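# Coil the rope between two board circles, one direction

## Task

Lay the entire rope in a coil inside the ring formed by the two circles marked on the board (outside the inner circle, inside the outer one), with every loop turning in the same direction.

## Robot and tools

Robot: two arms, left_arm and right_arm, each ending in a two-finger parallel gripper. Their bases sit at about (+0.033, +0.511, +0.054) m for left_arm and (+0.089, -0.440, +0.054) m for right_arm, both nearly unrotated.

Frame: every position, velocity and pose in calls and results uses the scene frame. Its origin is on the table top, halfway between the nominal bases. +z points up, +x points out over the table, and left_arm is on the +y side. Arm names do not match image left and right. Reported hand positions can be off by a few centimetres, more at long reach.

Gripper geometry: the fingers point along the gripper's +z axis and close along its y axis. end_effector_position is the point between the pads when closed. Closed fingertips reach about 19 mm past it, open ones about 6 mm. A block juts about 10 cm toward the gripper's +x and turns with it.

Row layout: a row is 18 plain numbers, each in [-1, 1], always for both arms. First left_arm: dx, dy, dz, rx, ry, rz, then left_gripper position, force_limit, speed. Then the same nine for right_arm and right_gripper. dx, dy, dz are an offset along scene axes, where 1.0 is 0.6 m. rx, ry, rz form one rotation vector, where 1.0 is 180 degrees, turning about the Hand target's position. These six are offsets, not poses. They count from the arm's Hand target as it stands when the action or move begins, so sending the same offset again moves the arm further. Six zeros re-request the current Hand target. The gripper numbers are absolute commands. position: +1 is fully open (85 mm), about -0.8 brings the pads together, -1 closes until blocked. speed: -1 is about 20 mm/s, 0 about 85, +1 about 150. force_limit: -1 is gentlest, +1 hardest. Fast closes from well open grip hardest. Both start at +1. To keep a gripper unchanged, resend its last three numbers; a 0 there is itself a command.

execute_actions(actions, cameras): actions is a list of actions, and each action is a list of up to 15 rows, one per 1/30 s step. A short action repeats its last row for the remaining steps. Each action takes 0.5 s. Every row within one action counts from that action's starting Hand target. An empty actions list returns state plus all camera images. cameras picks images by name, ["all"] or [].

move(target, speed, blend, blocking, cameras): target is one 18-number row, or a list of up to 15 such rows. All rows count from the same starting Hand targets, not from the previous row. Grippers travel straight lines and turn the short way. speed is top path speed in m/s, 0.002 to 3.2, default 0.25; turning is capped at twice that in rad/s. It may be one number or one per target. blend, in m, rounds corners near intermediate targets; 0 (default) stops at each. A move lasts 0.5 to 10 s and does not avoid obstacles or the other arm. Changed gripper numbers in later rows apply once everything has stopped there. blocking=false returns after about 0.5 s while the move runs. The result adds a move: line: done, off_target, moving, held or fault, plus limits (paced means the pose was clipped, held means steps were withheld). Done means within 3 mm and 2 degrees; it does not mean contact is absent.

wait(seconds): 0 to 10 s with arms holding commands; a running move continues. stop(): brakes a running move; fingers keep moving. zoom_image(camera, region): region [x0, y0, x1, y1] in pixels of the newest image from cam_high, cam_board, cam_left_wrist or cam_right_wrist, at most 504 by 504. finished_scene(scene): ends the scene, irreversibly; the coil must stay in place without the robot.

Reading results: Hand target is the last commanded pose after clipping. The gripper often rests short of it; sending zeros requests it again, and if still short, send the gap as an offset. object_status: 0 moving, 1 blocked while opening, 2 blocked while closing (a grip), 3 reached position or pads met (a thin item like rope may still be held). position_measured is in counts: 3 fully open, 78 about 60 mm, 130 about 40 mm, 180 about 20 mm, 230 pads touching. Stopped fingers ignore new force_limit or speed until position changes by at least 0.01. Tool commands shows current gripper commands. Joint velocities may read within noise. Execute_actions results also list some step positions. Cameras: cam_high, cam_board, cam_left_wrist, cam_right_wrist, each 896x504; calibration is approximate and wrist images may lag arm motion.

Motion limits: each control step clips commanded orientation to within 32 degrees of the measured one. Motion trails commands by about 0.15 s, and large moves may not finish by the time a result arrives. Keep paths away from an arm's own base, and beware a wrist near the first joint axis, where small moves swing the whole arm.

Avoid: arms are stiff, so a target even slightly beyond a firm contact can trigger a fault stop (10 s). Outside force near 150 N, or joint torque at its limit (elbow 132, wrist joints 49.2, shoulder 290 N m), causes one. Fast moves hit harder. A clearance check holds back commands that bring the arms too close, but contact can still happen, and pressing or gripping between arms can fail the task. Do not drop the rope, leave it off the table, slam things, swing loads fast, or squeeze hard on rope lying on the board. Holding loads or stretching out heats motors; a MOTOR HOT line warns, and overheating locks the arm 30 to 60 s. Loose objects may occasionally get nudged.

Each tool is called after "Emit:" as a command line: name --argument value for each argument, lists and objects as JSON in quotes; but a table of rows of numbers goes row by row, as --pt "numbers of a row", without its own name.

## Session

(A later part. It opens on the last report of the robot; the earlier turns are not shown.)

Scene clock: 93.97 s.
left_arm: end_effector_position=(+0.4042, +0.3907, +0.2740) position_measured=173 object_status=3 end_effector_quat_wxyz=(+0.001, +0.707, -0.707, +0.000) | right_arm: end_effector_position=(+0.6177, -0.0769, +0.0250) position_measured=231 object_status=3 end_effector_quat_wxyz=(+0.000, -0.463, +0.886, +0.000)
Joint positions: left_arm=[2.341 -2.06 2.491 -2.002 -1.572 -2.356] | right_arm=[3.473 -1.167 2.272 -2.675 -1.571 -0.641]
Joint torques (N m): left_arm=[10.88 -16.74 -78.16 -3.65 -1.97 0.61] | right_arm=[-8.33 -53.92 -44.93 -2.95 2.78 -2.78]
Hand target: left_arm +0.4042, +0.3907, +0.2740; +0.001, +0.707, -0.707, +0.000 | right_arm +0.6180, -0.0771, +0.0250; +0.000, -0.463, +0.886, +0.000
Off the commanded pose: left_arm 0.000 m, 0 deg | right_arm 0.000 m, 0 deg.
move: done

Emit:
move --pt "0 0 0 0 0 0 -0.35 1 -1 0 0 0.18 0 0 0 -1 1 -1" --pt "0 0 0 0 0 0 -0.35 1 -1 -0.316 0.1827 0.18 0 0 0.056 -1 1 -1" --pt "0 0 0 0 0 0 -0.35 1 -1 -0.316 0.1827 0.003 0 0 0.056 -1 1 -1" --pt "0 0 0 0 0 0 -0.35 1 -1 -0.2738 0.163 0.003 0 0 0.056 -1 1 -1" --pt "0 0 0 0 0 0 -0.35 1 -1 -0.316 0.1827 0.003 0 0 0.056 -1 1 -1" --pt "0 0 0 0 0 0 -0.35 1 -1 -0.316 0.1827 0.2 0 0 0.056 -1 1 -1" --speed '[0.3,0.4,0.25,0.07,0.15,0.3]' --blend '[0.03,0.03,0,0,0,0]'

Emit:
move --pt "0 0 0 0 0 0 -0.35 1 -1 0.156 -0.0949 0 0 0 -0.528 -1 1 -1" --pt "0 0 0 0 0 0 -0.35 1 -1 0.156 -0.0949 -0.2 0 0 -0.528 -1 1 -1" --pt "0 0 0 0 0 0 -0.35 1 -1 0.1327 -0.1352 -0.2 0 0 -0.528 -1 1 -1" --pt "0 0 0 0 0 0 -0.35 1 -1 0.152 -0.103 -0.2 0 0 -0.528 -1 1 -1" --pt "0 0 0 0 0 0 -0.35 1 -1 0.152 -0.103 0.05 0 0 -0.528 -1 1 -1" --speed '[0.3,0.25,0.07,0.15,0.3]'

Emit:
move --target '[0,0,0,0,0,0,-0.35,1,-1,-0.12,-0.4,0.1,0,0,0.167,-1,1,-1]' --speed 0.4 --cameras '["cam_board"]'

Emit:
zoom_image --camera "cam_board" --region '[340, 155, 540, 315]'

Scene clock: 99.13 s.
left_arm: end_effector_position=(+0.4042, +0.3907, +0.2740) position_measured=173 object_status=3 end_effector_quat_wxyz=(+0.001, +0.707, -0.707, +0.000) | right_arm: end_effector_position=(+0.4284, +0.0325, +0.1448) position_measured=231 object_status=3 end_effector_quat_wxyz=(+0.000, -0.539, +0.842, +0.000)
Joint positions: left_arm=[2.341 -2.06 2.491 -2.002 -1.572 -2.356] | right_arm=[3.789 -1.461 2.33 -2.439 -1.571 -0.501]
Joint torques (N m): left_arm=[10.7 -16.57 -77.76 -3.59 -1.75 0.87] | right_arm=[-9.42 -58.28 -56.51 -3.61 -1.49 -2.66]
Hand target: left_arm +0.4042, +0.3907, +0.2740; +0.001, +0.707, -0.707, +0.000 | right_arm +0.4284, +0.0325, +0.1450; +0.000, -0.539, +0.842, +0.000
Off the commanded pose: left_arm 0.000 m, 0 deg | right_arm 0.000 m, 0 deg.
move: done

Scene clock: 106.30 s.
left_arm: end_effector_position=(+0.4042, +0.3907, +0.2740) position_measured=173 object_status=3 end_effector_quat_wxyz=(+0.001, +0.707, -0.707, +0.000) | right_arm: end_effector_position=(+0.5196, -0.0293, +0.1748) position_measured=231 object_status=3 end_effector_quat_wxyz=(+0.000, +0.257, +0.966, +0.000)
Joint positions: left_arm=[2.341 -2.06 2.491 -2.002 -1.572 -2.356] | right_arm=[3.61 -1.489 2.284 -2.365 -1.571 0.979]
Joint torques (N m): left_arm=[8.99 -17.43 -77.82 -3.57 -1.66 0.7] | right_arm=[-9.62 -59.9 -61.5 -3.88 -1.57 -2.89]
Hand target: left_arm +0.4042, +0.3907, +0.2740; +0.001, +0.707, -0.707, +0.000 | right_arm +0.5196, -0.0293, +0.1750; +0.000, +0.257, +0.966, +0.000
Off the commanded pose: left_arm 0.000 m, 0 deg | right_arm 0.000 m, 0 deg.
move: done

Scene clock: 108.00 s.
left_arm: end_effector_position=(+0.4042, +0.3907, +0.2740) position_measured=173 object_status=3 end_effector_quat_wxyz=(+0.001, +0.707, -0.707, +0.000) | right_arm: end_effector_position=(+0.4476, -0.2692, +0.2349) position_measured=231 object_status=3 end_effector_quat_wxyz=(+0.000, -0.002, +1.000, +0.000)
Joint positions: left_arm=[2.341 -2.06 2.491 -2.002 -1.572 -2.356] | right_arm=[3.132 -1.991 2.536 -2.115 -1.571 -0.023]
Joint torques (N m): left_arm=[8.25 -16.53 -77.61 -3.86 -1.58 0.98] | right_arm=[-11.17 -25.52 -51.02 -3.5 4.19 -3.65]
Hand target: left_arm +0.4042, +0.3907, +0.2740; +0.001, +0.707, -0.707, +0.000 | right_arm +0.4476, -0.2693, +0.2350; +0.000, -0.002, +1.000, +0.000
Off the commanded pose: left_arm 0.000 m, 0 deg | right_arm 0.000 m, 0 deg.
move: done
Images, in order (width x height): cam_board 896x504.

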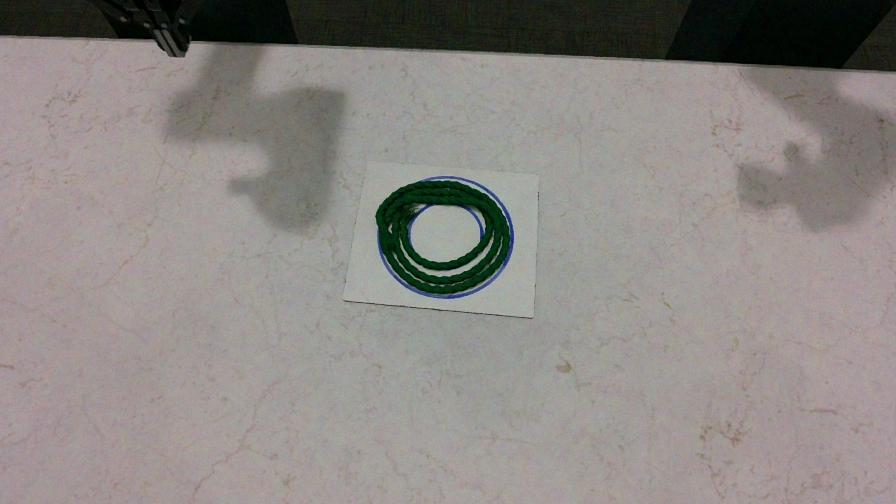

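Scaled by 2.520 from the camera's 896x504 image, which has a finer 1280x720 frame.

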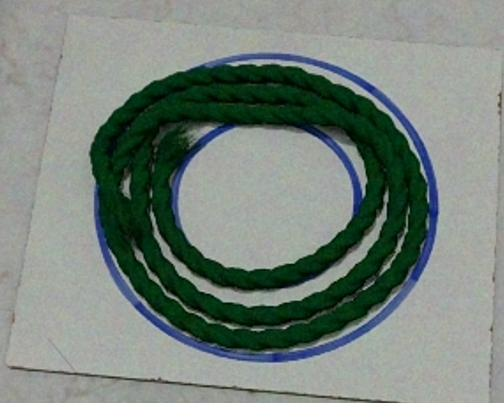

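Emit:
move --pt "0 0 0 0 0 0 -0.35 1 -1 0.0805 0.2502 -0.22 0 0 -0.094 -1 1 -1" --pt "0 0 0 0 0 0 -0.35 1 -1 0.0805 0.2502 -0.3467 0 0 -0.094 -1 1 -1" --pt "0 0 0 0 0 0 -0.35 1 -1 0.0943 0.2957 -0.3467 0 0 -0.094 -1 1 -1" --pt "0 0 0 0 0 0 -0.35 1 -1 0.0805 0.2502 -0.3467 0 0 -0.094 -1 1 -1" --pt "0 0 0 0 0 0 -0.35 1 -1 0 0 0 0 0 0 -1 1 -1" --speed '[0.4,0.25,0.07,0.15,0.4]' --cameras '["cam_board"]'

Emit:
zoom_image --camera "cam_board" --region '[340, 155, 540, 315]'

Scene clock: 113.63 s.
left_arm: end_effector_position=(+0.4042, +0.3907, +0.2740) position_measured=173 object_status=3 end_effector_quat_wxyz=(+0.001, +0.707, -0.707, +0.000) | right_arm: end_effector_position=(+0.4476, -0.2692, +0.2349) position_measured=231 object_status=3 end_effector_quat_wxyz=(+0.000, -0.002, +1.000, +0.000)
Joint positions: left_arm=[2.341 -2.06 2.491 -2.002 -1.572 -2.356] | right_arm=[3.132 -1.991 2.536 -2.116 -1.571 -0.024]
Joint torques (N m): left_arm=[10.6 -16.7 -77.93 -3.77 -1.47 0.64] | right_arm=[-13.3 -20.75 -70.37 -3.13 3.62 -2.26]
Hand target: left_arm +0.4042, +0.3907, +0.2740; +0.001, +0.707, -0.707, +0.000 | right_arm +0.4476, -0.2693, +0.2350; +0.000, -0.002, +1.000, +0.000
Off the commanded pose: left_arm 0.000 m, 0 deg | right_arm 0.000 m, 0 deg.
move: done
Images, in order (width x height): cam_board 896x504.

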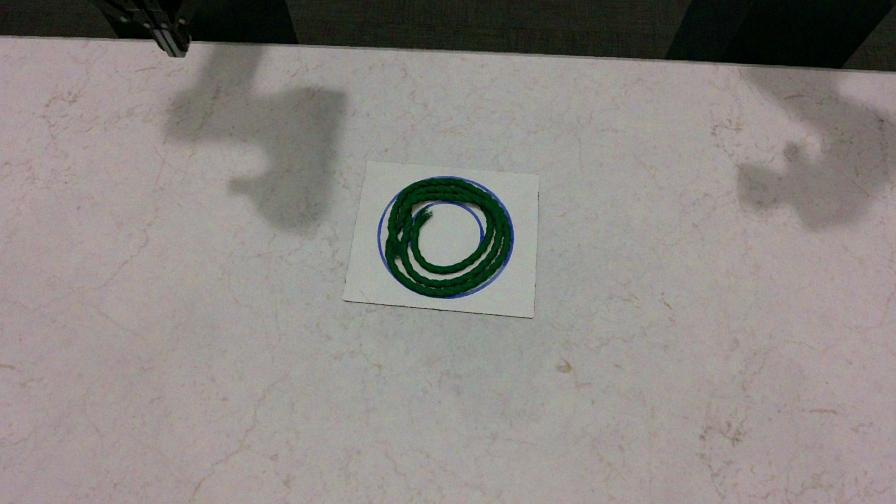

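Scaled by 2.520 from the camera's 896x504 image, which has a finer 1280x720 frame.

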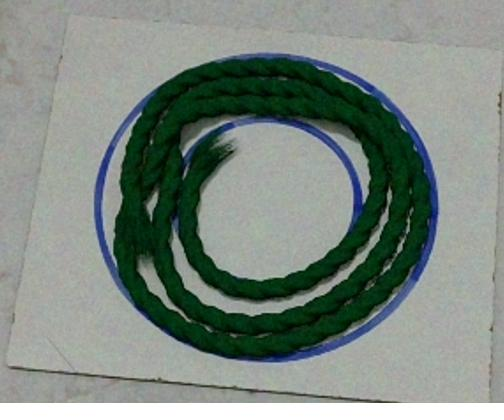

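Emit:
move --pt "0 0 0 0 0 0 -0.35 1 -1 0.303 0.375 -0.2 0 0 0.417 -1 1 -1" --pt "0 0 0 0 0 0 -0.35 1 -1 0.303 0.3802 -0.35 0 0 0.417 -1 1 -1" --pt "0 0 0 0 0 0 -0.35 1 -1 0.2643 0.3905 -0.35 0 0 0.417 -1 1 -1" --pt "0 0 0 0 0 0 -0.35 1 -1 0.303 0.3802 -0.35 0 0 0.417 -1 1 -1" --pt "0 0 0 0 0 0 -0.35 1 -1 0.303 0.38 -0.18 0 0 0.417 -1 1 -1" --speed '[0.5,0.25,0.08,0.15,0.3]'

Emit:
move --pt "0 0 0 0 0 0 -0.35 1 -1 -0.1773 0.0273 0.02 0 0 -0.556 -1 1 -1" --pt "0 0 0 0 0 0 -0.35 1 -1 -0.1773 0.0273 -0.17 0 0 -0.556 -1 1 -1" --pt "0 0 0 0 0 0 -0.35 1 -1 -0.1957 -0.0118 -0.17 0 0 -0.556 -1 1 -1" --pt "0 0 0 0 0 0 -0.35 1 -1 -0.18 0.018 -0.17 0 0 -0.556 -1 1 -1" --pt "0 0 0 0 0 0 -0.35 1 -1 -0.18 0.018 0.1 0 0 -0.556 -1 1 -1" --speed '[0.4,0.25,0.07,0.15,0.3]'

Emit:
move --target '[0,0,0,0,0,0,-0.35,1,-1,-0.12,-0.4,0.1,0,0,0.139,-1,1,-1]' --speed 0.4 --cameras '["cam_board"]'

Emit:
zoom_image --camera "cam_board" --region '[340, 155, 540, 315]'

Scene clock: 119.37 s.
left_arm: end_effector_position=(+0.4042, +0.3907, +0.2740) position_measured=173 object_status=3 end_effector_quat_wxyz=(+0.001, +0.707, -0.707, +0.000) | right_arm: end_effector_position=(+0.6294, -0.0413, +0.1268) position_measured=231 object_status=3 end_effector_quat_wxyz=(+0.000, -0.611, +0.792, +0.000)
Joint positions: left_arm=[2.341 -2.06 2.491 -2.002 -1.572 -2.356] | right_arm=[3.52 -1.306 2.175 -2.44 -1.571 -0.946]
Joint torques (N m): left_arm=[10.11 -15.46 -79.16 -3.88 -1.2 0.83] | right_arm=[-8.99 -71.16 -56.03 -3.56 2.82 -2.7]
Hand target: left_arm +0.4042, +0.3907, +0.2740; +0.001, +0.707, -0.707, +0.000 | right_arm +0.6294, -0.0413, +0.1270; +0.000, -0.611, +0.792, +0.000
Off the commanded pose: left_arm 0.000 m, 0 deg | right_arm 0.000 m, 0 deg.
move: done

Scene clock: 125.97 s.
left_arm: end_effector_position=(+0.4042, +0.3907, +0.2740) position_measured=173 object_status=3 end_effector_quat_wxyz=(+0.001, +0.707, -0.707, +0.000) | right_arm: end_effector_position=(+0.5214, -0.0305, +0.1868) position_measured=231 object_status=3 end_effector_quat_wxyz=(+0.000, +0.215, +0.977, +0.000)
Joint positions: left_arm=[2.341 -2.06 2.491 -2.002 -1.572 -2.356] | right_arm=[3.607 -1.507 2.274 -2.337 -1.571 0.888]
Joint torques (N m): left_arm=[10.35 -16.52 -77.96 -3.62 -1.24 0.83] | right_arm=[-10.31 -58.55 -61.91 -3.67 -1.49 -2.5]
Hand target: left_arm +0.4042, +0.3907, +0.2740; +0.001, +0.707, -0.707, +0.000 | right_arm +0.5214, -0.0305, +0.1870; +0.000, +0.215, +0.977, +0.000
Off the commanded pose: left_arm 0.000 m, 0 deg | right_arm 0.000 m, 0 deg.
move: done

Scene clock: 127.67 s.
left_arm: end_effector_position=(+0.4042, +0.3907, +0.2740) position_measured=173 object_status=3 end_effector_quat_wxyz=(+0.001, +0.707, -0.707, +0.000) | right_arm: end_effector_position=(+0.4494, -0.2704, +0.2469) position_measured=231 object_status=3 end_effector_quat_wxyz=(+0.000, -0.002, +1.000, +0.000)
Joint positions: left_arm=[2.341 -2.06 2.491 -2.002 -1.572 -2.356] | right_arm=[3.129 -2.005 2.518 -2.084 -1.571 -0.027]
Joint torques (N m): left_arm=[9.95 -16.71 -78.01 -3.88 -1.33 0.61] | right_arm=[-14.29 -20.59 -51.83 -3.24 3.78 -2.56]
Hand target: left_arm +0.4042, +0.3907, +0.2740; +0.001, +0.707, -0.707, +0.000 | right_arm +0.4494, -0.2705, +0.2470; +0.000, -0.002, +1.000, +0.000
Off the commanded pose: left_arm 0.000 m, 0 deg | right_arm 0.000 m, 0 deg.
move: done
Images, in order (width x height): cam_board 896x504.

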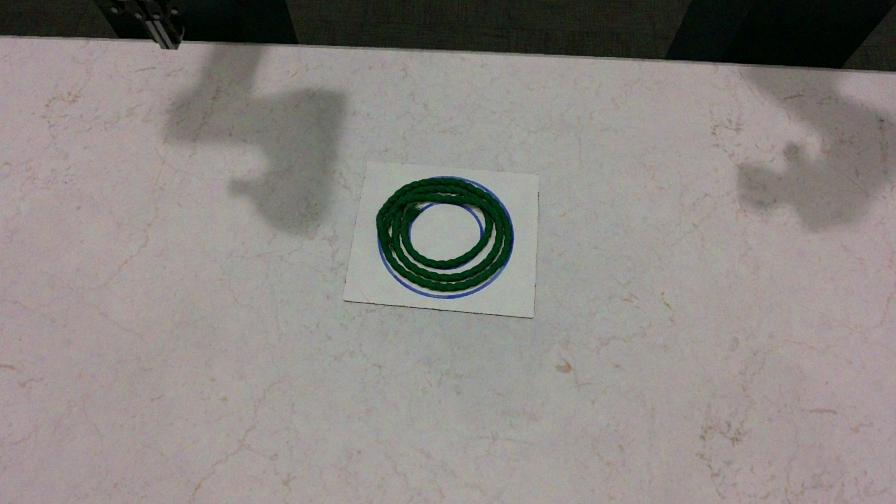

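Scaled by 2.520 from the camera's 896x504 image, which has a finer 1280x720 frame.

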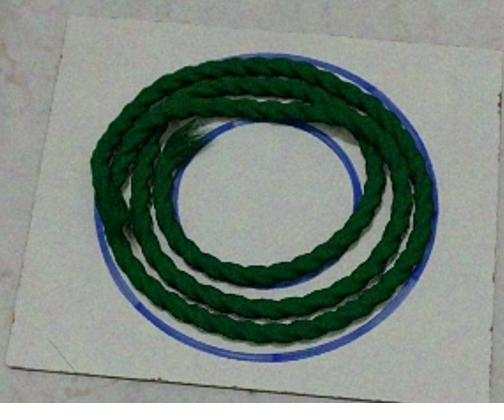

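Emit:
move --pt "0 0 0 0 0 0 -0.35 1 -1 0.0775 0.2522 -0.23 0 0 -0.094 -1 1 -1" --pt "0 0 0 0 0 0 -0.35 1 -1 0.0775 0.2522 -0.3667 0 0 -0.094 -1 1 -1" --pt "0 0 0 0 0 0 -0.35 1 -1 0.0895 0.2925 -0.3667 0 0 -0.094 -1 1 -1" --pt "0 0 0 0 0 0 -0.35 1 -1 0.0775 0.2522 -0.3667 0 0 -0.094 -1 1 -1" --pt "0 0 0 0 0 0 -0.35 1 -1 0 0 0 0 0 0 -1 1 -1" --speed '[0.4,0.25,0.06,0.15,0.4]' --cameras '["cam_board"]'

Emit:
zoom_image --camera "cam_board" --region '[340, 155, 540, 315]'

Scene clock: 133.33 s.
left_arm: end_effector_position=(+0.4042, +0.3907, +0.2740) position_measured=173 object_status=3 end_effector_quat_wxyz=(+0.001, +0.707, -0.707, +0.000) | right_arm: end_effector_position=(+0.4494, -0.2704, +0.2469) position_measured=231 object_status=3 end_effector_quat_wxyz=(+0.000, -0.002, +1.000, +0.000)
Joint positions: left_arm=[2.341 -2.06 2.491 -2.002 -1.572 -2.356] | right_arm=[3.129 -2.005 2.519 -2.084 -1.571 -0.027]
Joint torques (N m): left_arm=[9.52 -15.64 -78.27 -3.62 -0.97 0.76] | right_arm=[-10.58 -25.02 -70.4 -3.95 3.72 -2.69]
Hand target: left_arm +0.4042, +0.3907, +0.2740; +0.001, +0.707, -0.707, +0.000 | right_arm +0.4494, -0.2705, +0.2470; +0.000, -0.002, +1.000, +0.000
Off the commanded pose: left_arm 0.000 m, 0 deg | right_arm 0.000 m, 0 deg.
move: done
Images, in order (width x height): cam_board 896x504.

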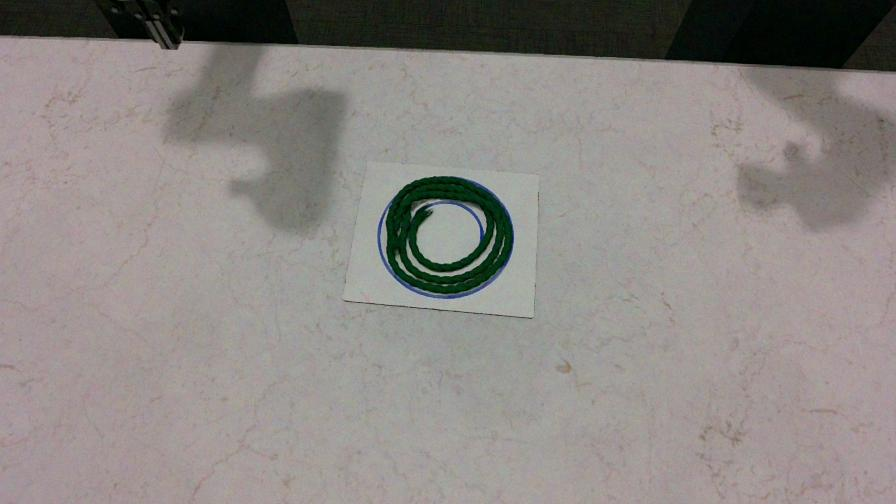

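Scaled by 2.520 from the camera's 896x504 image, which has a finer 1280x720 frame.

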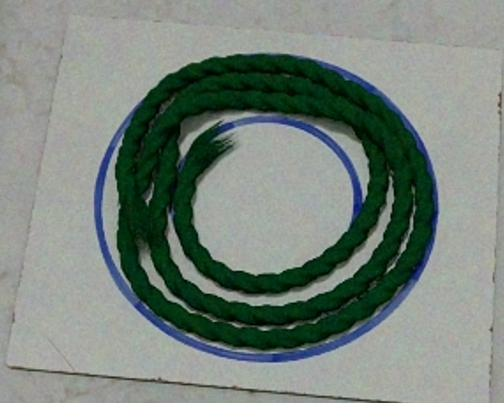

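Emit:
move --pt "0 0 0 0 0 0 -0.35 1 -1 0.1227 0.4093 -0.15 0 0 -0.139 -1 1 -1" --pt "0 0 0 0 0 0 -0.35 1 -1 0.1227 0.4093 -0.37 0 0 -0.139 -1 1 -1" --pt "0 0 0 0 0 0 -0.35 1 -1 0.105 0.3717 -0.37 0 0 -0.139 -1 1 -1" --pt "0 0 0 0 0 0 -0.35 1 -1 0.12 0.402 -0.37 0 0 -0.139 -1 1 -1" --pt "0 0 0 0 0 0 -0.35 1 -1 0.12 0.402 -0.12 0 0 -0.139 -1 1 -1" --pt "0 0 0 0 0 0 -0.35 1 -1 0 0 0 0 0 0 -1 1 -1" --speed '[0.4,0.25,0.07,0.15,0.3,0.5]' --cameras '["cam_board"]'

Emit:
zoom_image --camera "cam_board" --region '[340, 155, 540, 315]'

Scene clock: 140.27 s.
left_arm: end_effector_position=(+0.4042, +0.3907, +0.2740) position_measured=173 object_status=3 end_effector_quat_wxyz=(+0.001, +0.707, -0.707, +0.000) | right_arm: end_effector_position=(+0.4494, -0.2704, +0.2469) position_measured=231 object_status=3 end_effector_quat_wxyz=(+0.000, -0.002, +1.000, +0.000)
Joint positions: left_arm=[2.341 -2.06 2.491 -2.002 -1.572 -2.356] | right_arm=[3.129 -2.005 2.518 -2.084 -1.571 -0.027]
Joint torques (N m): left_arm=[8.02 -15.19 -78.38 -3.9 -1.06 0.71] | right_arm=[-10.38 -20.71 -50.47 -3.19 3.54 -1.62]
Hand target: left_arm +0.4042, +0.3907, +0.2740; +0.001, +0.707, -0.707, +0.000 | right_arm +0.4494, -0.2705, +0.2470; +0.000, -0.002, +1.000, +0.000
Off the commanded pose: left_arm 0.000 m, 0 deg | right_arm 0.000 m, 0 deg.
move: done
Images, in order (width x height): cam_board 896x504.

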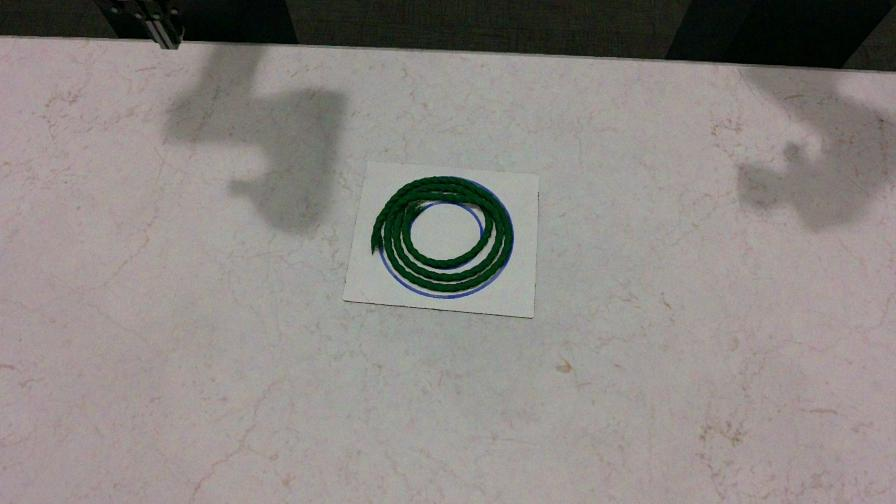

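Scaled by 2.520 from the camera's 896x504 image, which has a finer 1280x720 frame.

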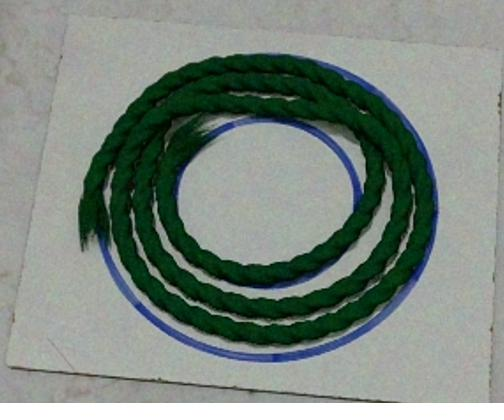

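Emit:
move --pt "0 0 0 0 0 0 -0.35 1 -1 0.1677 0.2875 -0.23 0 0 -0.05 -0.45 1 -1" --pt "0 0 0 0 0 0 -0.35 1 -1 0.1677 0.2875 -0.3 0 0 -0.05 -0.45 1 -1" --speed '[0.4,0.2]' --cameras '["cam_right_wrist"]'

Scene clock: 143.23 s.
left_arm: end_effector_position=(+0.4042, +0.3907, +0.2740) position_measured=173 object_status=3 end_effector_quat_wxyz=(+0.001, +0.707, -0.707, +0.000) | right_arm: end_effector_position=(+0.5500, -0.0980, +0.0671) position_measured=186 object_status=3 end_effector_quat_wxyz=(+0.000, +0.076, +0.997, +0.000)
Joint positions: left_arm=[2.341 -2.06 2.491 -2.002 -1.572 -2.356] | right_arm=[3.475 -1.325 2.387 -2.633 -1.571 0.476]
Joint torques (N m): left_arm=[7.87 -16.56 -78.08 -3.82 -0.76 0.72] | right_arm=[12.07 -43.08 -28.61 -8.1 -1.61 2.96]
Hand target: left_arm +0.4042, +0.3907, +0.2740; +0.001, +0.707, -0.707, +0.000 | right_arm +0.5500, -0.0980, +0.0670; +0.000, +0.076, +0.997, +0.000
Off the commanded pose: left_arm 0.000 m, 0 deg | right_arm 0.000 m, 0 deg.
move: done
camera_calibration:
cam_right_wrist: T_world_to_cam=[[0.166803, 0.985901, 0.0132874, 0.013297], [0.927027, -0.161404, 0.338482, -0.527291], [0.335854, -0.0441419, -0.940879, 0.00605297], [0, 0, 0, 1]] pos_world=[0.484562, -0.0979491, 0.183997]
Images, in order (width x height): cam_right_wrist 896x504.

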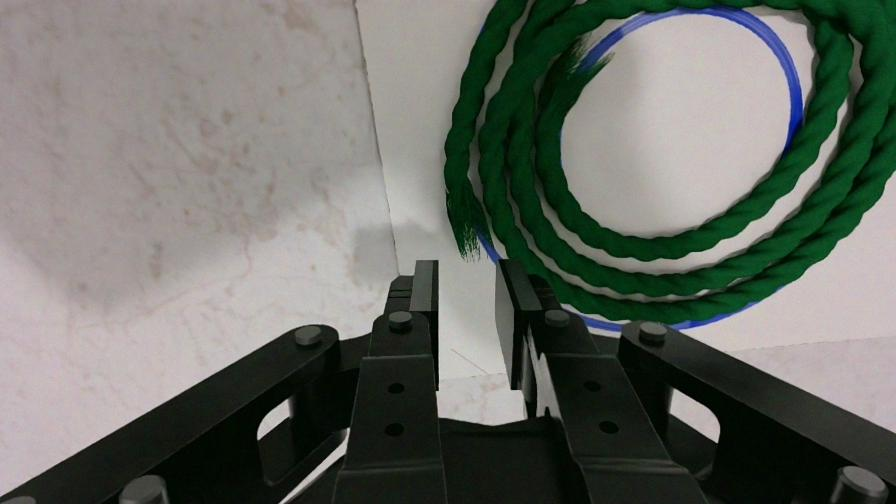

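Emit:
move --pt "0 0 0 0 0 0 -0.35 1 -1 -0.003 -0.0488 0 0 0 0.106 -1 1 -0.5" --pt "0 0 0 0 0 0 -0.35 1 -1 -0.003 -0.0488 -0.07 0 0 0.106 -1 1 -0.5" --pt "0 0 0 0 0 0 -0.35 1 -1 -0.011 -0.0053 -0.07 0 0 0.106 -1 1 -0.5" --pt "0 0 0 0 0 0 -0.35 1 -1 -0.008 -0.04 -0.07 0 0 0.106 -1 1 -0.5" --pt "0 0 0 0 0 0 -0.35 1 -1 -0.0627 -0.0448 -0.07 0 0 0 -1 1 -0.5" --pt "0 0 0 0 0 0 -0.35 1 -1 -0.0572 -0.006 -0.07 0 0 0 -1 1 -0.5" --speed '[0.2,0.2,0.07,0.15,0.15,0.07]' --cameras '["cam_right_wrist"]'

Emit:
move --pt "0 0 0 0 0 0 -0.35 1 -1 -0.005 -0.04 0 0 0 0 -1 1 -0.5" --pt "0 0 0 0 0 0 -0.35 1 -1 -0.11 -0.28 0.37 0 0 0.05 -1 1 -0.5" --speed '[0.15,0.4]' --cameras '["cam_board"]'

Emit:
zoom_image --camera "cam_board" --region '[340, 155, 540, 315]'

Scene clock: 149.70 s.
left_arm: end_effector_position=(+0.4042, +0.3907, +0.2740) position_measured=173 object_status=3 end_effector_quat_wxyz=(+0.001, +0.707, -0.707, +0.000) | right_arm: end_effector_position=(+0.5156, -0.1018, +0.0250) position_measured=231 object_status=3 end_effector_quat_wxyz=(+0.000, +0.076, +0.997, +0.000)
Joint positions: left_arm=[2.341 -2.06 2.491 -2.002 -1.572 -2.356] | right_arm=[3.489 -1.264 2.457 -2.763 -1.571 0.49]
Joint torques (N m): left_arm=[9.27 -17.38 -78.47 -3.83 -0.97 0.67] | right_arm=[10.09 -46.94 -41.1 -3.7 -0.11 3.84]
Hand target: left_arm +0.4042, +0.3907, +0.2740; +0.001, +0.707, -0.707, +0.000 | right_arm +0.5157, -0.1016, +0.0250; +0.000, +0.076, +0.997, +0.000
Off the commanded pose: left_arm 0.000 m, 0 deg | right_arm 0.000 m, 0 deg.
move: done
camera_calibration:
cam_right_wrist: T_world_to_cam=[[0.16677, 0.985905, 0.0133802, 0.0233432], [0.927032, -0.161405, 0.338466, -0.481765], [0.335855, -0.0440421, -0.940883, -0.0221625], [0, 0, 0, 1]] pos_world=[0.450162, -0.101749, 0.141897]
Images, in order (width x height): cam_right_wrist 896x504.

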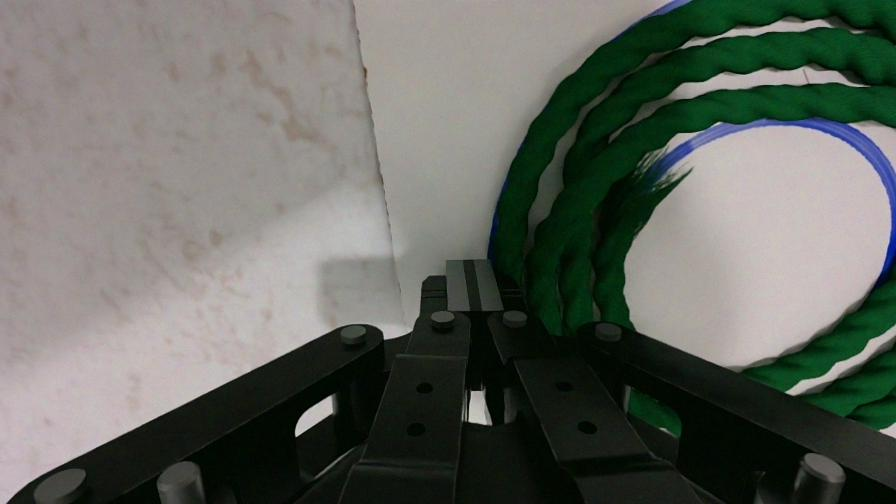

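Scene clock: 152.23 s.
left_arm: end_effector_position=(+0.4042, +0.3907, +0.2740) position_measured=173 object_status=3 end_effector_quat_wxyz=(+0.001, +0.707, -0.707, +0.000) | right_arm: end_effector_position=(+0.4497, -0.2695, +0.2469) position_measured=231 object_status=3 end_effector_quat_wxyz=(+0.000, -0.002, +1.000, +0.000)
Joint positions: left_arm=[2.341 -2.06 2.491 -2.002 -1.572 -2.356] | right_arm=[3.132 -2.003 2.518 -2.085 -1.571 -0.024]
Joint torques (N m): left_arm=[8.01 -16.08 -77.78 -3.73 -0.56 0.52] | right_arm=[-11.56 -18.84 -72.16 -3.35 4.21 -2.32]
Hand target: left_arm +0.4042, +0.3907, +0.2740; +0.001, +0.707, -0.707, +0.000 | right_arm +0.4497, -0.2696, +0.2470; +0.000, -0.002, +1.000, +0.000
Off the commanded pose: left_arm 0.000 m, 0 deg | right_arm 0.000 m, 0 deg.
move: done
Images, in order (width x height): cam_board 896x504.

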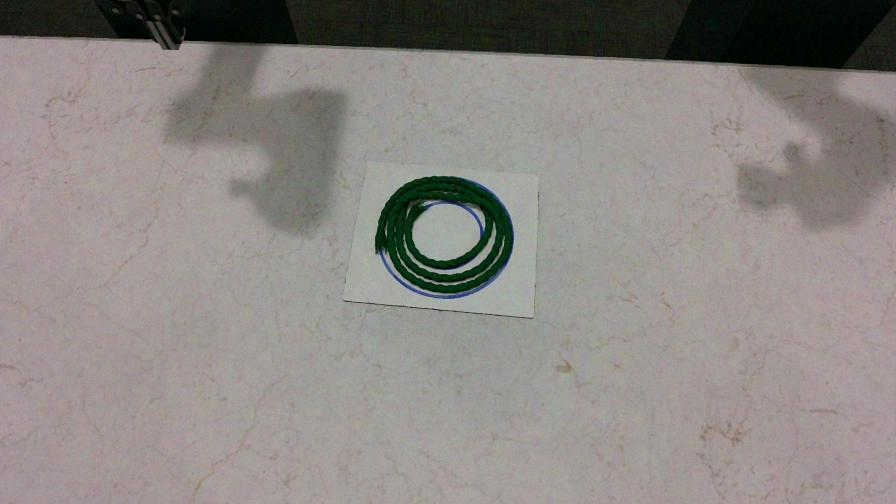

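Scaled by 2.520 from the camera's 896x504 image, which has a finer 1280x720 frame.

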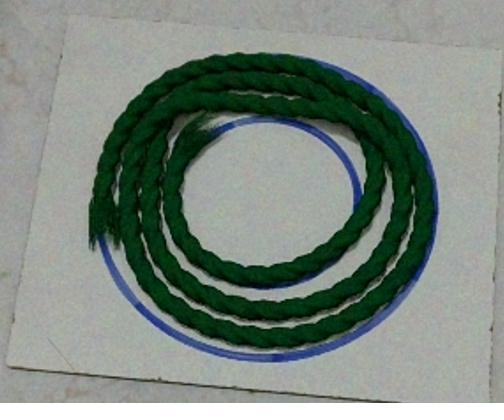

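Emit:
move --pt "0 0 0 0 0 0 -0.35 1 -1 0.1505 0.2977 -0.245 0 0 0 -0.47 1 -1" --pt "0 0 0 0 0 0 -0.35 1 -1 0.1505 0.2977 -0.365 0 0 0 -0.47 1 -1" --pt "0 0 0 0 0 0 -0.35 1 -1 0.1505 0.2977 -0.365 0 0 0 -1 -0.9 -1" --speed '[0.4,0.06,0.06]' --cameras '["cam_right_wrist","cam_board"]'

Scene clock: 156.57 s.
left_arm: end_effector_position=(+0.4042, +0.3907, +0.2740) position_measured=173 object_status=3 end_effector_quat_wxyz=(+0.001, +0.707, -0.707, +0.000) | right_arm: end_effector_position=(+0.5400, -0.0909, +0.0280) position_measured=215 object_status=2 end_effector_quat_wxyz=(+0.000, -0.002, +1.000, +0.000)
Joint positions: left_arm=[2.341 -2.06 2.491 -2.002 -1.572 -2.356] | right_arm=[3.493 -1.245 2.407 -2.733 -1.571 0.337]
Joint torques (N m): left_arm=[8.97 -17.96 -78.07 -3.87 -0.44 0.58] | right_arm=[2.47 -63.16 -42.58 -8.55 3.98 3.25]
Hand target: left_arm +0.4042, +0.3907, +0.2740; +0.001, +0.707, -0.707, +0.000 | right_arm +0.5400, -0.0910, +0.0280; +0.000, -0.002, +1.000, +0.000
Off the commanded pose: left_arm 0.000 m, 0 deg | right_arm 0.000 m, 0 deg.
move: done
camera_calibration:
cam_right_wrist: T_world_to_cam=[[0.0104406, 0.999857, 0.0132758, 0.094309], [0.940854, -0.0143191, 0.33851, -0.497646], [0.338652, 0.00895637, -0.940869, -0.023712], [0, 0, 0, 1]] pos_world=[0.475258, -0.101209, 0.144897]
Images, in order (width x height): cam_board 896x504, cam_right_wrist 896x504.

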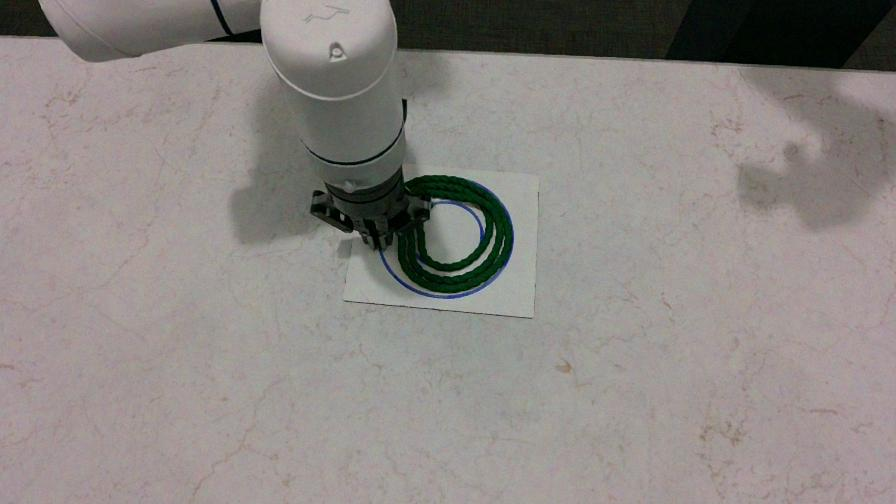

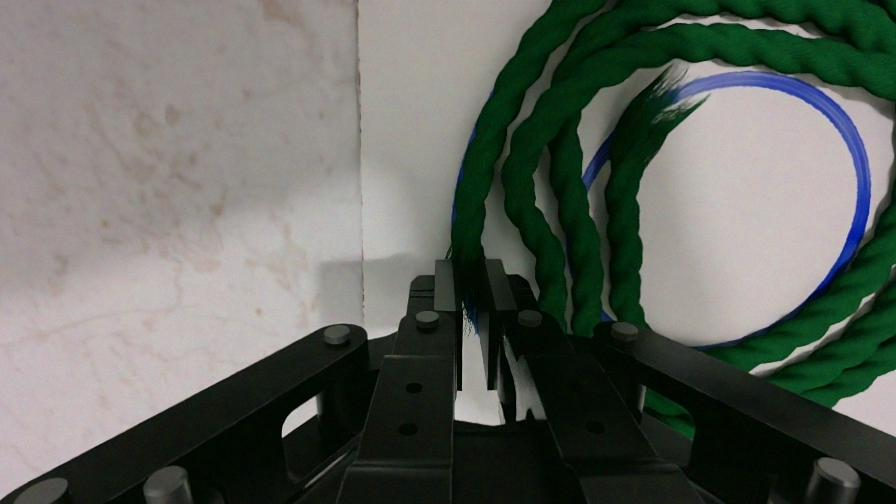

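Emit:
move --pt "0 0 0 0 0 0 -0.35 1 -1 0 0 0.05 0 0 0 -1 -0.9 -1" --pt "0 0 0 0 0 0 -0.35 1 -1 0.003 0.048 0.05 0 0 0.11 -1 -0.9 -1" --pt "0 0 0 0 0 0 -0.35 1 -1 0.003 0.048 0.015 0 0 0.11 -1 -0.9 -1" --speed 0.07 --cameras '["cam_right_wrist"]'

Scene clock: 161.20 s.
left_arm: end_effector_position=(+0.4042, +0.3907, +0.2740) position_measured=173 object_status=3 end_effector_quat_wxyz=(+0.001, +0.707, -0.707, +0.000) | right_arm: end_effector_position=(+0.5418, -0.0622, +0.0371) position_measured=215 object_status=2 end_effector_quat_wxyz=(+0.000, -0.174, +0.985, +0.000)
Joint positions: left_arm=[2.341 -2.06 2.491 -2.002 -1.572 -2.356] | right_arm=[3.541 -1.244 2.368 -2.694 -1.571 0.04]
Joint torques (N m): left_arm=[6.73 -16.94 -77.7 -3.85 -0.59 0.85] | right_arm=[13.31 -46.71 -25.52 -8.19 3.65 -2.85]
Hand target: left_arm +0.4042, +0.3907, +0.2740; +0.001, +0.707, -0.707, +0.000 | right_arm +0.5418, -0.0622, +0.0370; +0.000, -0.174, +0.985, +0.000
Off the commanded pose: left_arm 0.000 m, 0 deg | right_arm 0.000 m, 0 deg.
move: done
camera_calibration:
cam_right_wrist: T_world_to_cam=[[-0.32876, 0.94432, 0.0132472, 0.245626], [0.890116, 0.305141, 0.3385, -0.454675], [0.31561, 0.123077, -0.940873, 0.00355309], [0, 0, 0, 1]] pos_world=[0.484345, -0.0936474, 0.153997]
Images, in order (width x height): cam_right_wrist 896x504.

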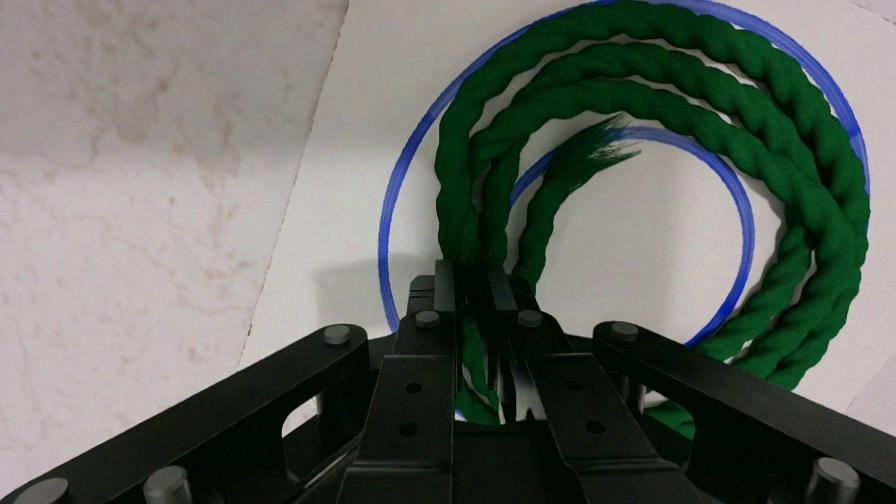

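Emit:
move --pt "0 0 0 0 0 0 -0.35 1 -1 0 0 0 0 0 0 -0.5 1 -1" --pt "0 0 0 0 0 0 -0.35 1 -1 0 0 0.1 0 0 0 -0.5 1 -1" --pt "0 0 0 0 0 0 -0.35 1 -1 -0.15 -0.34 0.35 0 0 -0.11 -1 1 -1" --speed '[0.1,0.1,0.35]' --cameras '["cam_board"]'

Emit:
zoom_image --camera "cam_board" --region '[340, 155, 540, 315]'

Scene clock: 165.87 s.
left_arm: end_effector_position=(+0.4042, +0.3907, +0.2740) position_measured=173 object_status=3 end_effector_quat_wxyz=(+0.001, +0.707, -0.707, +0.000) | right_arm: end_effector_position=(+0.4518, -0.2662, +0.2470) position_measured=231 object_status=0 end_effector_quat_wxyz=(+0.000, -0.002, +1.000, +0.000)
Joint positions: left_arm=[2.341 -2.06 2.491 -2.002 -1.572 -2.356] | right_arm=[3.141 -1.994 2.513 -2.089 -1.571 -0.015]
Joint torques (N m): left_arm=[7.11 -17.28 -78.18 -3.71 -0.53 0.94] | right_arm=[-9.18 -20.29 -71.77 -3.27 3.85 -2.73]
Hand target: left_arm +0.4042, +0.3907, +0.2740; +0.001, +0.707, -0.707, +0.000 | right_arm +0.4518, -0.2662, +0.2470; +0.000, -0.002, +1.000, +0.000
Off the commanded pose: left_arm 0.000 m, 0 deg | right_arm 0.000 m, 0 deg.
move: done
Images, in order (width x height): cam_board 896x504.

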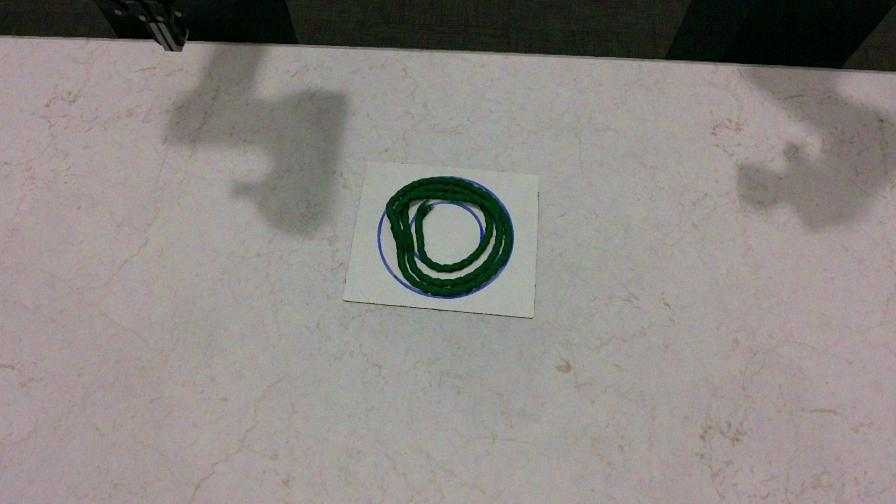

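Scaled by 2.520 from the camera's 896x504 image, which has a finer 1280x720 frame.

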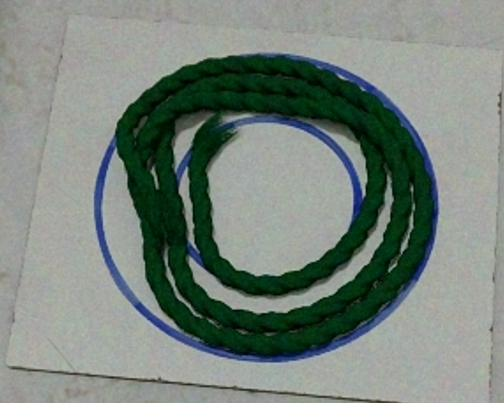

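Emit:
move --pt "0 0 0 0 0 0 -0.35 1 -1 0.132 0.425 -0.15 0 0 0 -1 1 -1" --pt "0 0 0 0 0 0 -0.35 1 -1 0.132 0.425 -0.37 0 0 0 -1 1 -1" --pt "0 0 0 0 0 0 -0.35 1 -1 0.132 0.3603 -0.37 0 0 0 -1 1 -1" --pt "0 0 0 0 0 0 -0.35 1 -1 0.12 0.41 -0.37 0 0 -0.139 -1 1 -1" --pt "0 0 0 0 0 0 -0.35 1 -1 0.098 0.366 -0.37 0 0 -0.139 -1 1 -1" --speed '[0.4,0.25,0.06,0.1,0.06]' --cameras '["cam_right_wrist"]'

Emit:
move --pt "0 0 0 0 0 0 -0.35 1 -1 0.02 0.04 0 0 0 0 -1 1 -1" --pt "0 0 0 0 0 0 -0.35 1 -1 0.02 0.04 0.25 0 0 0 -1 1 -1" --pt "0 0 0 0 0 0 -0.35 1 -1 -0.1 -0.366 0.37 0 0 0.139 -1 1 -1" --speed '[0.1,0.3,0.4]' --cameras '["cam_board"]'

Emit:
zoom_image --camera "cam_board" --region '[340, 155, 540, 315]'

Scene clock: 173.30 s.
left_arm: end_effector_position=(+0.4042, +0.3907, +0.2740) position_measured=173 object_status=3 end_effector_quat_wxyz=(+0.001, +0.707, -0.707, +0.000) | right_arm: end_effector_position=(+0.5107, -0.0464, +0.0250) position_measured=231 object_status=3 end_effector_quat_wxyz=(+0.000, +0.215, +0.977, +0.000)
Joint positions: left_arm=[2.341 -2.06 2.491 -2.002 -1.572 -2.356] | right_arm=[3.589 -1.231 2.395 -2.734 -1.571 0.87]
Joint torques (N m): left_arm=[7.52 -14.83 -78.26 -3.85 -0.39 0.49] | right_arm=[-12.74 -69.7 -22 -8.55 2.19 -2.6]
Hand target: left_arm +0.4042, +0.3907, +0.2740; +0.001, +0.707, -0.707, +0.000 | right_arm +0.5106, -0.0466, +0.0250; +0.000, +0.215, +0.977, +0.000
Off the commanded pose: left_arm 0.000 m, 0 deg | right_arm 0.000 m, 0 deg.
move: done
camera_calibration:
cam_right_wrist: T_world_to_cam=[[0.432405, 0.901583, 0.0131831, -0.169951], [0.846462, -0.41092, 0.338597, -0.438601], [0.31069, -0.135252, -0.940839, -0.00951566], [0, 0, 0, 1]] pos_world=[0.447703, -0.0282917, 0.141796]
Images, in order (width x height): cam_right_wrist 896x504.

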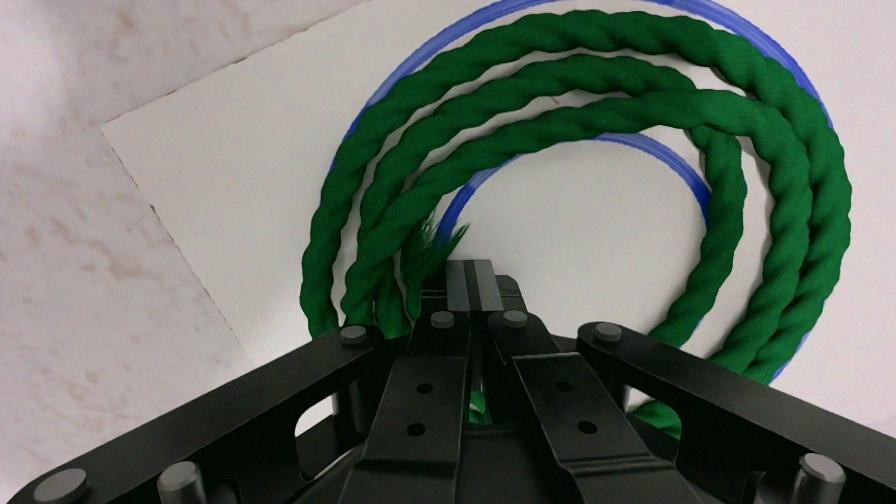

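Scene clock: 177.00 s.
left_arm: end_effector_position=(+0.4042, +0.3907, +0.2740) position_measured=173 object_status=3 end_effector_quat_wxyz=(+0.001, +0.707, -0.707, +0.000) | right_arm: end_effector_position=(+0.4506, -0.2661, +0.2469) position_measured=231 object_status=3 end_effector_quat_wxyz=(+0.000, -0.002, +1.000, +0.000)
Joint positions: left_arm=[2.341 -2.06 2.491 -2.002 -1.572 -2.356] | right_arm=[3.141 -1.997 2.515 -2.088 -1.571 -0.015]
Joint torques (N m): left_arm=[6.33 -15.41 -78.56 -4.04 -0.28 0.68] | right_arm=[-12.11 -20.95 -51.73 -3.37 3.27 -3.29]
Hand target: left_arm +0.4042, +0.3907, +0.2740; +0.001, +0.707, -0.707, +0.000 | right_arm +0.4506, -0.2662, +0.2470; +0.000, -0.002, +1.000, +0.000
Off the commanded pose: left_arm 0.000 m, 0 deg | right_arm 0.000 m, 0 deg.
move: done
Images, in order (width x height): cam_board 896x504.

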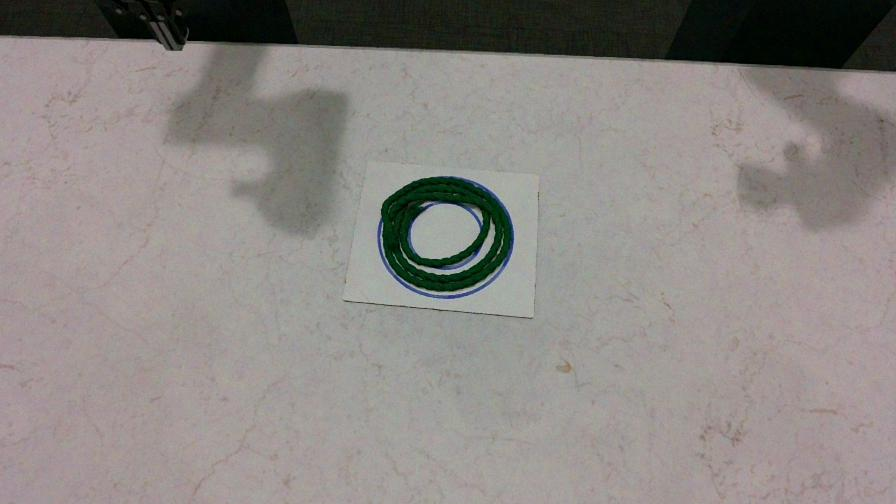

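Scaled by 2.520 from the camera's 896x504 image, which has a finer 1280x720 frame.

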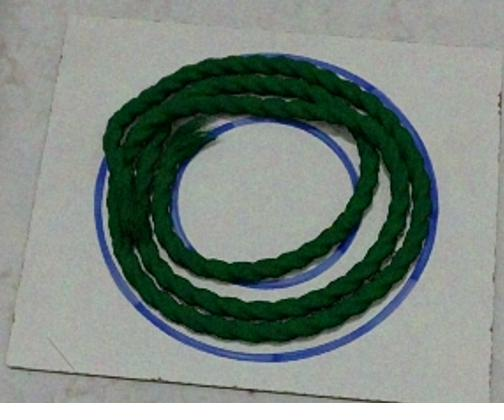

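Emit:
move --pt "0 0 0 0 0 0 -0.35 1 -1 0.129 0.42 -0.15 0 0 0.5 -1 1 -1" --pt "0 0 0 0 0 0 -0.35 1 -1 0.129 0.42 -0.37 0 0 0.5 -1 1 -1" --pt "0 0 0 0 0 0 -0.35 1 -1 0.189 0.4153 -0.37 0 0 0.5 -1 1 -1" --pt "0 0 0 0 0 0 -0.35 1 -1 0.14 0.42 -0.37 0 0 0.722 -1 1 -1" --pt "0 0 0 0 0 0 -0.35 1 -1 0.175 0.4587 -0.37 0 0 0.722 -1 1 -1" --speed '[0.5,0.25,0.06,0.15,0.06]'

Emit:
move --pt "0 0 0 0 0 0 -0.35 1 -1 -0.035 -0.035 0 0 0 0 -1 1 -1" --pt "0 0 0 0 0 0 -0.35 1 -1 -0.035 -0.035 0.22 0 0 0 -1 1 -1" --pt "0 0 0 0 0 0 -0.35 1 -1 -0.175 -0.4587 0.37 0 0 -0.722 -1 1 -1" --speed '[0.15,0.3,0.5]' --cameras '["cam_board"]'

Emit:
zoom_image --camera "cam_board" --region '[340, 155, 540, 315]'

Scene clock: 185.47 s.
left_arm: end_effector_position=(+0.4042, +0.3907, +0.2740) position_measured=173 object_status=3 end_effector_quat_wxyz=(+0.001, +0.707, -0.707, +0.000) | right_arm: end_effector_position=(+0.5554, +0.0089, +0.0250) position_measured=231 object_status=3 end_effector_quat_wxyz=(+0.000, +0.907, -0.421, +0.000)
Joint positions: left_arm=[2.341 -2.06 2.491 -2.002 -1.572 -2.356] | right_arm=[3.64 -1.161 2.261 -2.671 -1.571 -1.784]
Joint torques (N m): left_arm=[6.99 -17.65 -77.78 -3.97 -0.1 0.56] | right_arm=[16.38 -55.34 -46.08 -2.38 0.8 3.71]
Hand target: left_arm +0.4042, +0.3907, +0.2740; +0.001, +0.707, -0.707, +0.000 | right_arm +0.5556, +0.0091, +0.0250; +0.000, +0.907, -0.421, +0.000
Off the commanded pose: left_arm 0.000 m, 0 deg | right_arm 0.000 m, 0 deg.
move: done

Scene clock: 190.53 s.
left_arm: end_effector_position=(+0.4042, +0.3907, +0.2740) position_measured=173 object_status=3 end_effector_quat_wxyz=(+0.001, +0.707, -0.707, +0.000) | right_arm: end_effector_position=(+0.4506, -0.2661, +0.2469) position_measured=231 object_status=3 end_effector_quat_wxyz=(+0.000, -0.002, +1.000, +0.000)
Joint positions: left_arm=[2.341 -2.06 2.491 -2.002 -1.572 -2.356] | right_arm=[3.141 -1.997 2.515 -2.088 -1.571 -0.015]
Joint torques (N m): left_arm=[7.07 -16.78 -78.87 -4.26 0.1 0.71] | right_arm=[-12.56 -23.54 -49.44 -3.4 -1.74 4.23]
Hand target: left_arm +0.4042, +0.3907, +0.2740; +0.001, +0.707, -0.707, +0.000 | right_arm +0.4506, -0.2662, +0.2470; +0.000, -0.002, +1.000, +0.000
Off the commanded pose: left_arm 0.000 m, 0 deg | right_arm 0.000 m, 0 deg.
move: done
Images, in order (width x height): cam_board 896x504.

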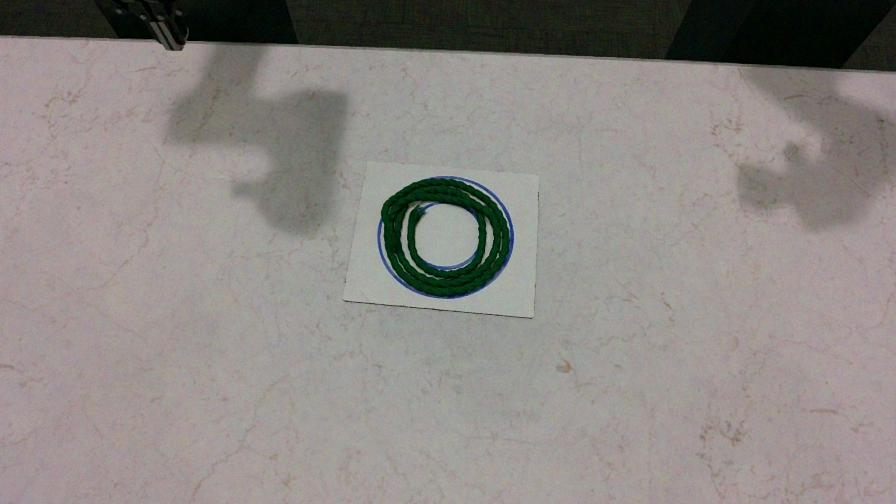

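Scaled by 2.520 from the camera's 896x504 image, which has a finer 1280x720 frame.

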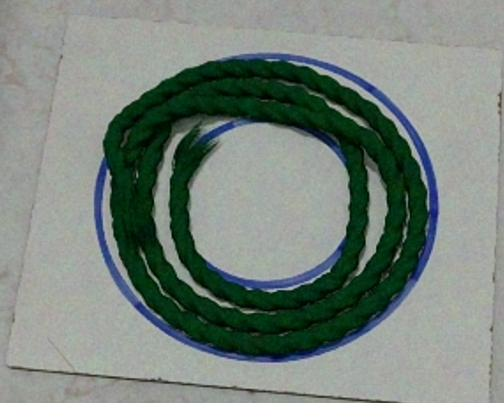

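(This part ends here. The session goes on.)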